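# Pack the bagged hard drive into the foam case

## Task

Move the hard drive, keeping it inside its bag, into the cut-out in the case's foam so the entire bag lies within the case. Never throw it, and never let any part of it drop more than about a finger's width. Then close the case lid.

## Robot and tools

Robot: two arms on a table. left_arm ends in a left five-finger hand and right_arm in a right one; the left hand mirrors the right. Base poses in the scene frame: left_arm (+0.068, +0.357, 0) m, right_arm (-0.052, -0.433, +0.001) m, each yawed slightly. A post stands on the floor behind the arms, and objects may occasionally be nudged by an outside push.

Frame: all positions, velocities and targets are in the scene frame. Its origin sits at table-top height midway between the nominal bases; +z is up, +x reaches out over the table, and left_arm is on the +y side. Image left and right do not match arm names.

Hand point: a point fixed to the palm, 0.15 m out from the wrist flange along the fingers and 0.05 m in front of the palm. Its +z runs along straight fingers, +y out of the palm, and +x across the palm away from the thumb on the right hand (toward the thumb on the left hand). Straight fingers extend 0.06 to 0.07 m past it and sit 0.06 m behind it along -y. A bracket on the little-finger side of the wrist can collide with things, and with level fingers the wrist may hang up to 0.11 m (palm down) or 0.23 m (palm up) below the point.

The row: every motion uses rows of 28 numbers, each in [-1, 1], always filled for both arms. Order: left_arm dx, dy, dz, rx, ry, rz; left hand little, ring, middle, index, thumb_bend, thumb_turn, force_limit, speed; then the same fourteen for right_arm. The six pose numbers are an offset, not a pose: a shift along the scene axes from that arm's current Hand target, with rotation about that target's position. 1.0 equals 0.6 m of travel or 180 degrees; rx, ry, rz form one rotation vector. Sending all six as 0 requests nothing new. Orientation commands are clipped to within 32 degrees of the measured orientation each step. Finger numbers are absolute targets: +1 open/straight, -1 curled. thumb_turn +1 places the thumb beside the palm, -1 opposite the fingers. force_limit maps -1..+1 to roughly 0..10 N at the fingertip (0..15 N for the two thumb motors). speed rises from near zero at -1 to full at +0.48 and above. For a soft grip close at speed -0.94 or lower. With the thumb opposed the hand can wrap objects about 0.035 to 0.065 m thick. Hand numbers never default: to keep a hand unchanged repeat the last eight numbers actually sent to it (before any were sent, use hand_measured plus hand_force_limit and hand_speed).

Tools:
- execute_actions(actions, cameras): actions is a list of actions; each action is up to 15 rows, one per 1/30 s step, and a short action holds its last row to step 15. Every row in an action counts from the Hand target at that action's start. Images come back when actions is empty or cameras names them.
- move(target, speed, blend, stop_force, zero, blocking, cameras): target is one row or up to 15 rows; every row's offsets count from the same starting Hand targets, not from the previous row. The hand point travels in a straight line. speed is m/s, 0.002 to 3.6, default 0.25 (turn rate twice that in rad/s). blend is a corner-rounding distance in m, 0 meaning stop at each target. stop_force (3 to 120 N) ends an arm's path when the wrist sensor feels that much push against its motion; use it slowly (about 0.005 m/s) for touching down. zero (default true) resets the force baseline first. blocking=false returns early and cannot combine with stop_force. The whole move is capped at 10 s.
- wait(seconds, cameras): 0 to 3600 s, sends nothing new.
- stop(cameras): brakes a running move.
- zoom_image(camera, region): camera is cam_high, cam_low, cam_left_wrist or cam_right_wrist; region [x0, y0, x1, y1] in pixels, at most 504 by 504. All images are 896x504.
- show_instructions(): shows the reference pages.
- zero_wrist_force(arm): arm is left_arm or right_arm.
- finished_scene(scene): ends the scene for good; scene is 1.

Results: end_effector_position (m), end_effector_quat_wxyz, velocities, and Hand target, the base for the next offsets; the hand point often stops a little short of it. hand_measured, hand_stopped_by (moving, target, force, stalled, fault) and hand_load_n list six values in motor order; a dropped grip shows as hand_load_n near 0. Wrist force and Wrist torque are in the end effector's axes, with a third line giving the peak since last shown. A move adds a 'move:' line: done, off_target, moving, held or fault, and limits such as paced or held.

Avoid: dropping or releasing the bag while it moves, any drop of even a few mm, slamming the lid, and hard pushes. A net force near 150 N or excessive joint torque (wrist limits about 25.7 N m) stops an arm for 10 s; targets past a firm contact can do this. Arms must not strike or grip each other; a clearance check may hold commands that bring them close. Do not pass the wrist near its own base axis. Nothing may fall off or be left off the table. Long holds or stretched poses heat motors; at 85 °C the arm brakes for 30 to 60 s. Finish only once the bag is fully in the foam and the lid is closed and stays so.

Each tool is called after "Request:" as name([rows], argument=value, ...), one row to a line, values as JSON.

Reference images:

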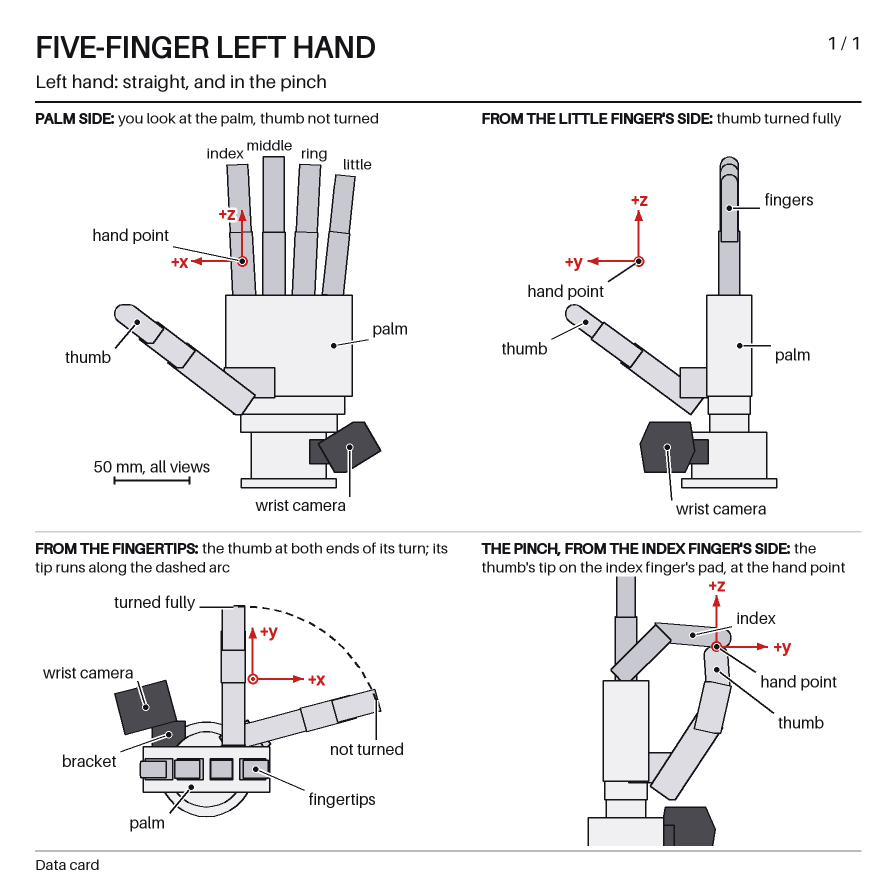

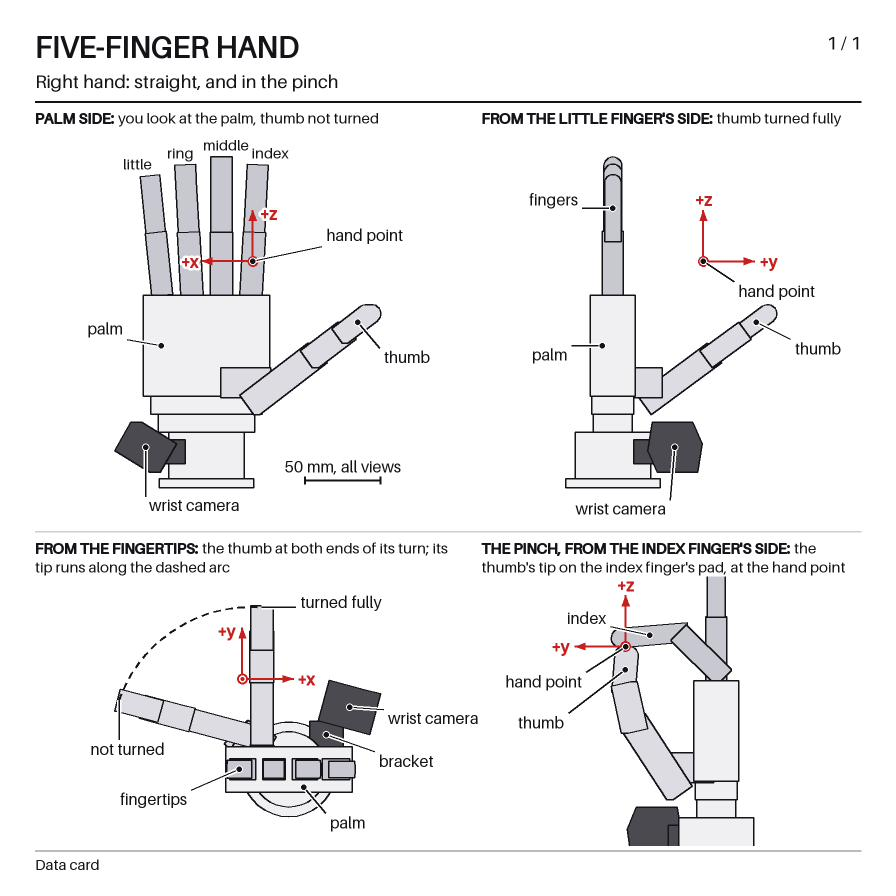

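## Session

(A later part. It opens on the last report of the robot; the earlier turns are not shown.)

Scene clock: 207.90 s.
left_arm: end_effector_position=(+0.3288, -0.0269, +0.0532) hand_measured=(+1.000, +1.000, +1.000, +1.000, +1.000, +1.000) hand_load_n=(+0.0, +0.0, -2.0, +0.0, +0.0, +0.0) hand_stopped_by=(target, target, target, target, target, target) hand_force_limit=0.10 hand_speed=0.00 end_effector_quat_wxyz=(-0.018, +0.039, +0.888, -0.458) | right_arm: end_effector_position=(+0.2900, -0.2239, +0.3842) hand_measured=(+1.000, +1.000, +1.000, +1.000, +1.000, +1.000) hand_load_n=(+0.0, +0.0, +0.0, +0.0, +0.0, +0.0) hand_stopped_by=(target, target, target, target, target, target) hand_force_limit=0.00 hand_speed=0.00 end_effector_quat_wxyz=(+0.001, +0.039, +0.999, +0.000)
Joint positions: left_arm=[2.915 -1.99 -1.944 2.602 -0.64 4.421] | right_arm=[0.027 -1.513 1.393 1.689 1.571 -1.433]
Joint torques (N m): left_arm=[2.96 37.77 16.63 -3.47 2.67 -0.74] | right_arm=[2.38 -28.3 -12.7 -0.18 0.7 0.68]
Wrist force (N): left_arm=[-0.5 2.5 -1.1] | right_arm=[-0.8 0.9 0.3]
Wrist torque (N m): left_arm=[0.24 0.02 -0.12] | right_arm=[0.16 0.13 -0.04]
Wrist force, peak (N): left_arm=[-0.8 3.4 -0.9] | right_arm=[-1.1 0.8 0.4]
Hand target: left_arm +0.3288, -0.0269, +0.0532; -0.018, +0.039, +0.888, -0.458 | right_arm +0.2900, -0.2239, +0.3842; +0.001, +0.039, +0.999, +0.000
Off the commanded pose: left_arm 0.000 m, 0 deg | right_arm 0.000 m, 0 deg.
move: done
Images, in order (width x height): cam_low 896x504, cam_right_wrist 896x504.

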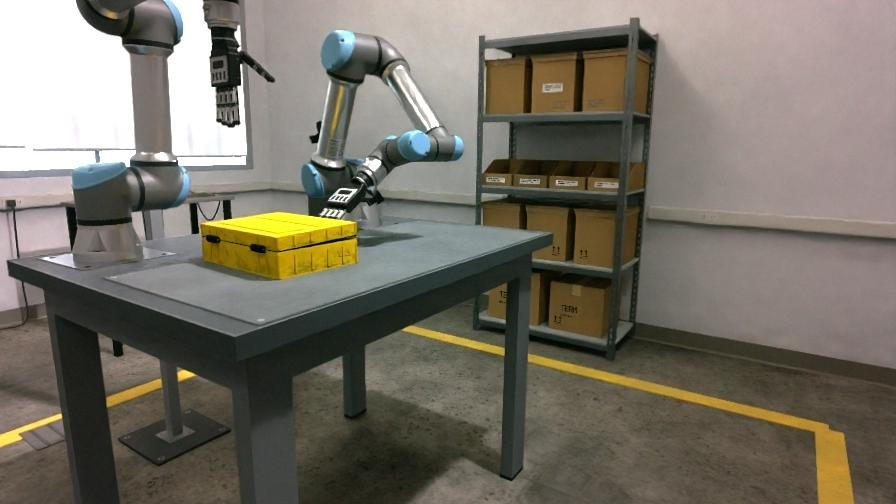

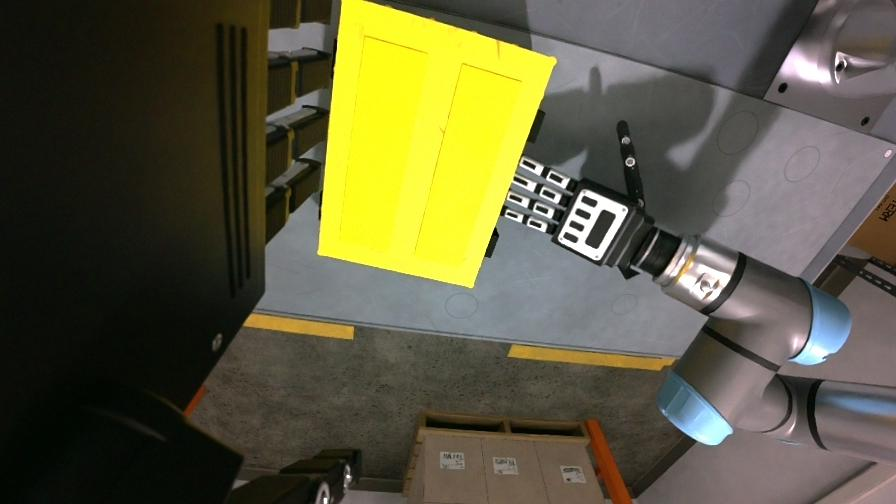

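Request:
move(target=[0,0.005,-0.005,0,0,0,1,1,1,1,1,1,0.1,0,0,0.0,0.0,0,0,0,1,1,1,1,1,1,0,0], speed=0.006, cameras=["cam_low"])

Request:
zoom_image(camera="cam_low", region=[270, 180, 370, 280])

Scene clock: 209.23 s.
left_arm: end_effector_position=(+0.3288, -0.0239, +0.0502) hand_measured=(+1.000, +1.000, +1.000, +1.000, +1.000, +1.000) hand_load_n=(+0.0, +0.0, +0.0, +0.0, +0.0, +0.0) hand_stopped_by=(target, target, target, target, target, target) hand_force_limit=0.10 hand_speed=0.00 end_effector_quat_wxyz=(-0.018, +0.039, +0.888, -0.458) | right_arm: end_effector_position=(+0.2900, -0.2239, +0.3842) hand_measured=(+1.000, +1.000, +1.000, +1.000, +1.000, +1.000) hand_load_n=(+0.0, +0.0, +0.0, +0.0, +0.0, +0.0) hand_stopped_by=(target, target, target, target, target, target) hand_force_limit=0.00 hand_speed=0.00 end_effector_quat_wxyz=(+0.001, +0.039, +0.999, +0.000)
Joint positions: left_arm=[2.923 -1.994 -1.951 2.603 -0.638 4.434] | right_arm=[0.027 -1.513 1.393 1.689 1.571 -1.433]
Joint torques (N m): left_arm=[7.17 19.38 7.63 -0.3 3.01 0.11] | right_arm=[2.4 -28.39 -12.74 -0.15 0.71 0.82]
Wrist force (N): left_arm=[-0.3 0.5 -0.9] | right_arm=[-0.7 0.8 0.5]
Wrist torque (N m): left_arm=[0.13 0.02 -0.06] | right_arm=[0.13 0.11 -0.04]
Wrist force, peak (N): left_arm=[-0.3 3.5 -1.0] | right_arm=[-0.9 0.9 0.3]
Hand target: left_arm +0.3288, -0.0239, +0.0502; -0.018, +0.039, +0.888, -0.458 | right_arm +0.2900, -0.2239, +0.3842; +0.001, +0.039, +0.999, +0.000
Off the commanded pose: left_arm 0.000 m, 0 deg | right_arm 0.000 m, 0 deg.
move: done

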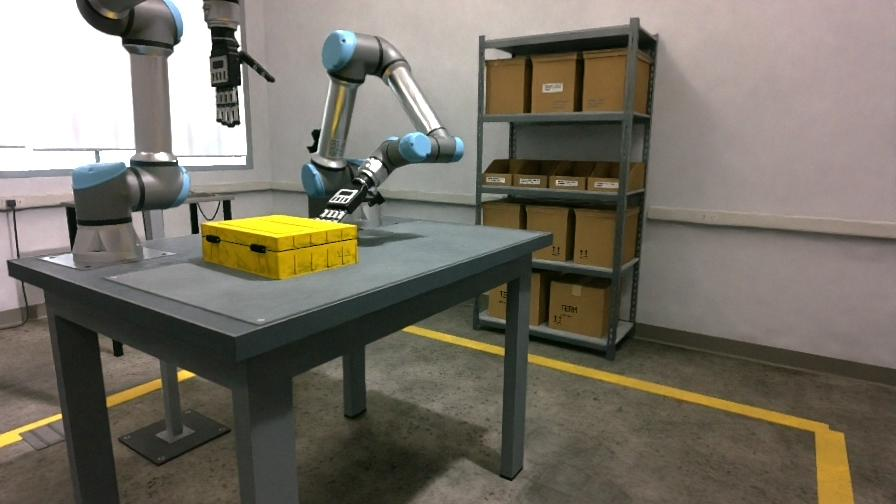

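Scaled by 5.040 from the camera's image (finer frame: 1280x720).

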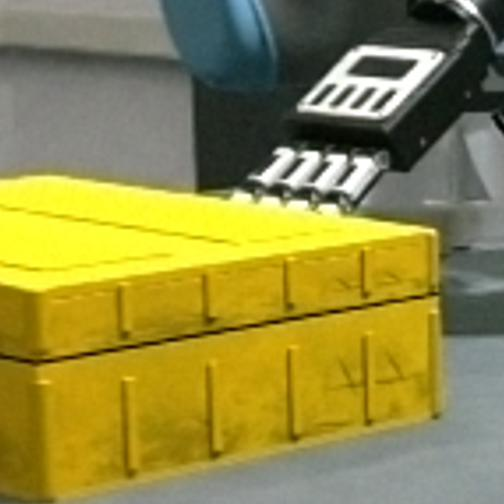

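Request:
move([
  [0,0.1,0.02,0,0,0,1,1,1,1,1,1,0.1,0,0,0.0,0.0,0,0,0,1,1,1,1,1,1,0,0],
  [0,0.2,0.3,0,0,0,1,1,1,1,1,1,0.1,0,0,0.0,0.0,0,0,0,1,1,1,1,1,1,0,0],
], speed=0.15, blend=0.01, cameras=["all"])

Request:
zoom_image(camera="cam_left_wrist", region=[300, 0, 700, 400])

Request:
zoom_image(camera="cam_low", region=[190, 180, 370, 290])

Request:
zoom_image(camera="cam_high", region=[320, 160, 480, 290])

Scene clock: 211.97 s.
left_arm: end_effector_position=(+0.3289, +0.0961, +0.2302) hand_measured=(+1.000, +1.000, +1.000, +1.000, +1.000, +1.000) hand_load_n=(-0.5, +0.0, -0.5, +0.0, +0.0, +0.0) hand_stopped_by=(target, target, target, target, target, target) hand_force_limit=0.10 hand_speed=0.00 end_effector_quat_wxyz=(-0.018, +0.039, +0.888, -0.458) | right_arm: end_effector_position=(+0.2900, -0.2239, +0.3842) hand_measured=(+1.000, +1.000, +1.000, +1.000, +1.000, +1.000) hand_load_n=(+0.0, +0.0, +0.0, +0.0, +0.0, +0.0) hand_stopped_by=(target, target, target, target, target, target) hand_force_limit=0.00 hand_speed=0.00 end_effector_quat_wxyz=(+0.001, +0.039, +0.999, +0.000)
Joint positions: left_arm=[3.299 -1.672 -1.97 1.788 -0.649 5.067] | right_arm=[0.027 -1.513 1.393 1.689 1.571 -1.433]
Joint torques (N m): left_arm=[-14 8.46 7.32 -3.54 3.17 0.24] | right_arm=[2.49 -29.05 -13.09 -0.03 1.02 0.95]
Wrist force (N): left_arm=[-0.4 0.7 -1.1] | right_arm=[-0.7 0.8 0.3]
Wrist torque (N m): left_arm=[0.18 0.03 0.07] | right_arm=[0.14 0.11 -0.03]
Wrist force, peak (N): left_arm=[-0.4 1.9 -1.1] | right_arm=[-0.9 0.9 0.5]
Hand target: left_arm +0.3288, +0.0961, +0.2302; -0.018, +0.039, +0.888, -0.458 | right_arm +0.2900, -0.2239, +0.3842; +0.001, +0.039, +0.999, +0.000
Off the commanded pose: left_arm 0.000 m, 0 deg | right_arm 0.000 m, 0 deg.
move: done

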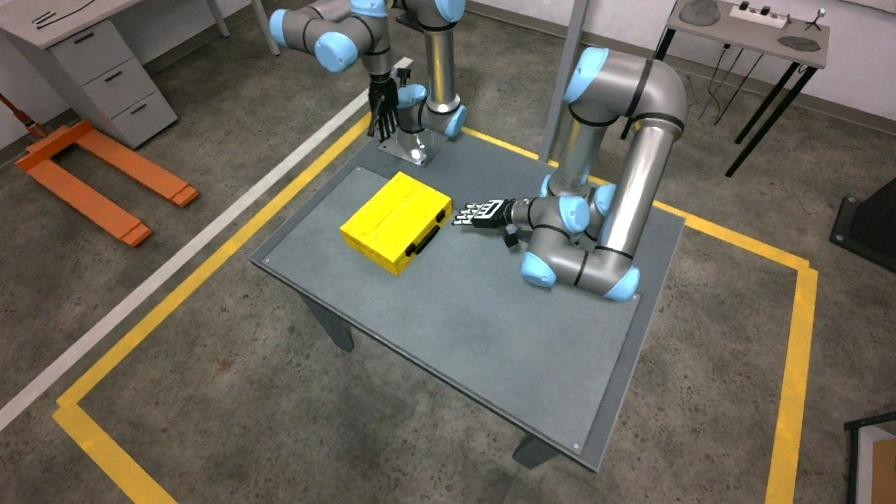

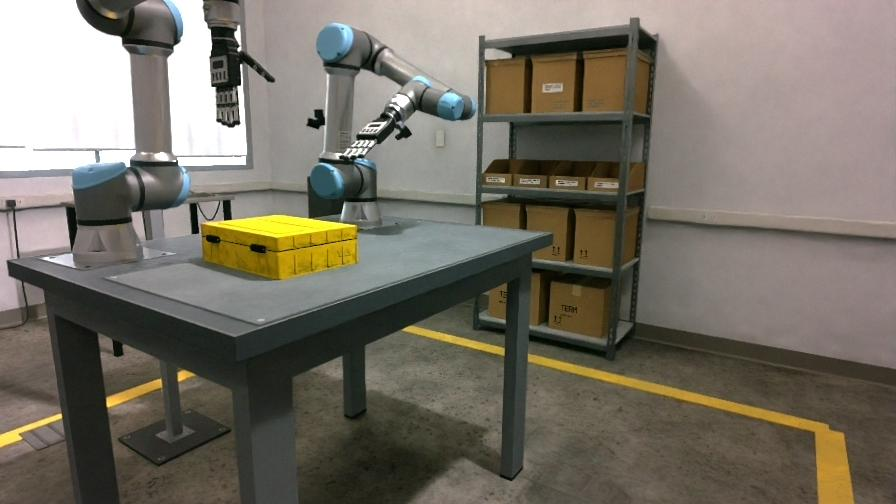

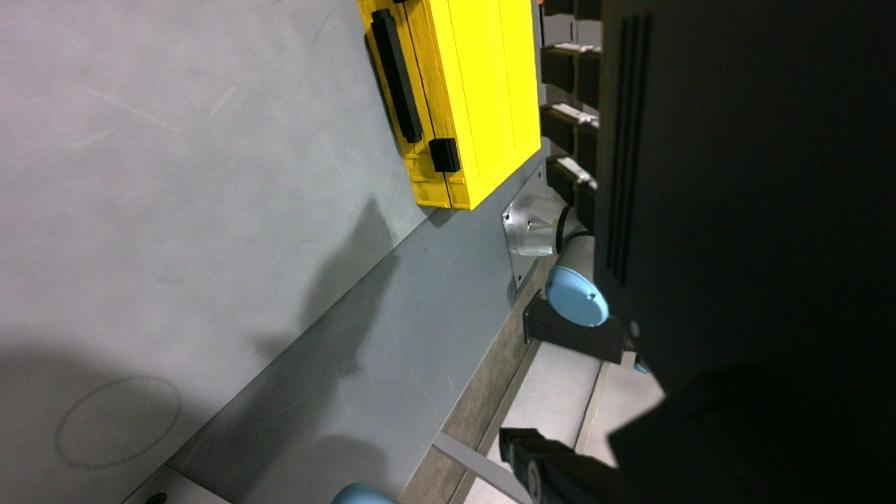

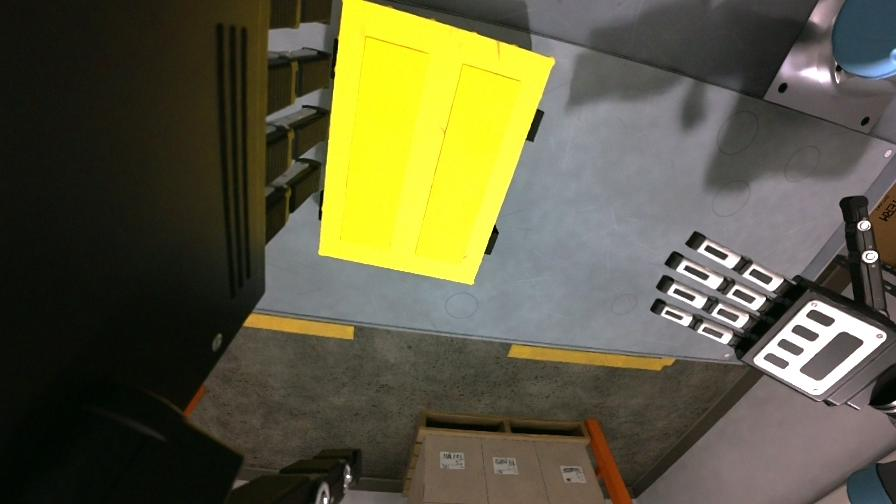

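Scaled by 1.260 from the camera's image (finer frame: 1280x720).

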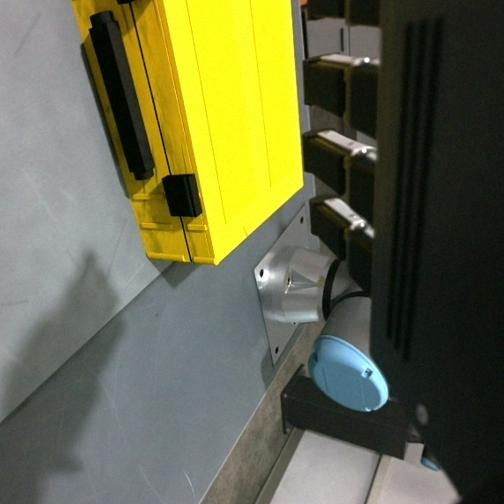

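Scaled by 2.800 from the camera's image (finer frame: 1280x720).

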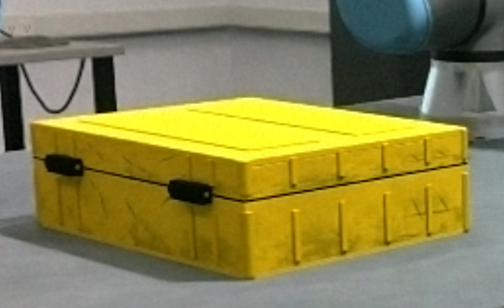

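Scaled by 3.150 from the camera's image (finer frame: 1280x720).

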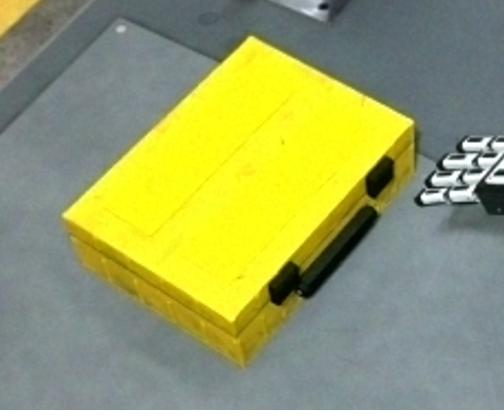

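Request:
zoom_image(camera="cam_low", region=[270, 200, 370, 290])

Request:
zoom_image(camera="cam_left_wrist", region=[360, 0, 560, 220])

Scaled by 5.040 from the camera's image (finer frame: 1280x720).

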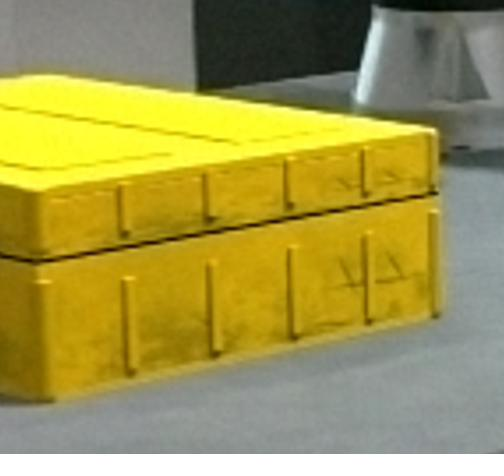

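Scaled by 2.291 from the camera's image (finer frame: 1280x720).

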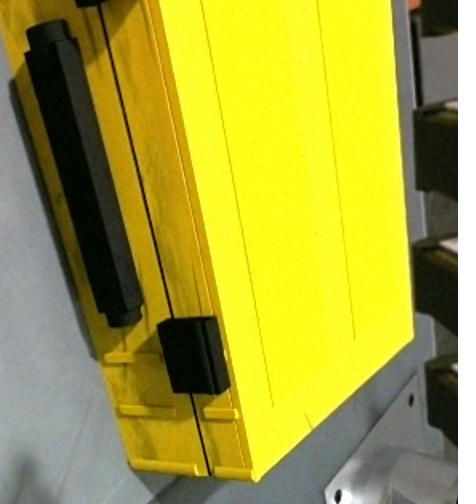

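Request:
finished_scene()

The scene is finished: the task was done.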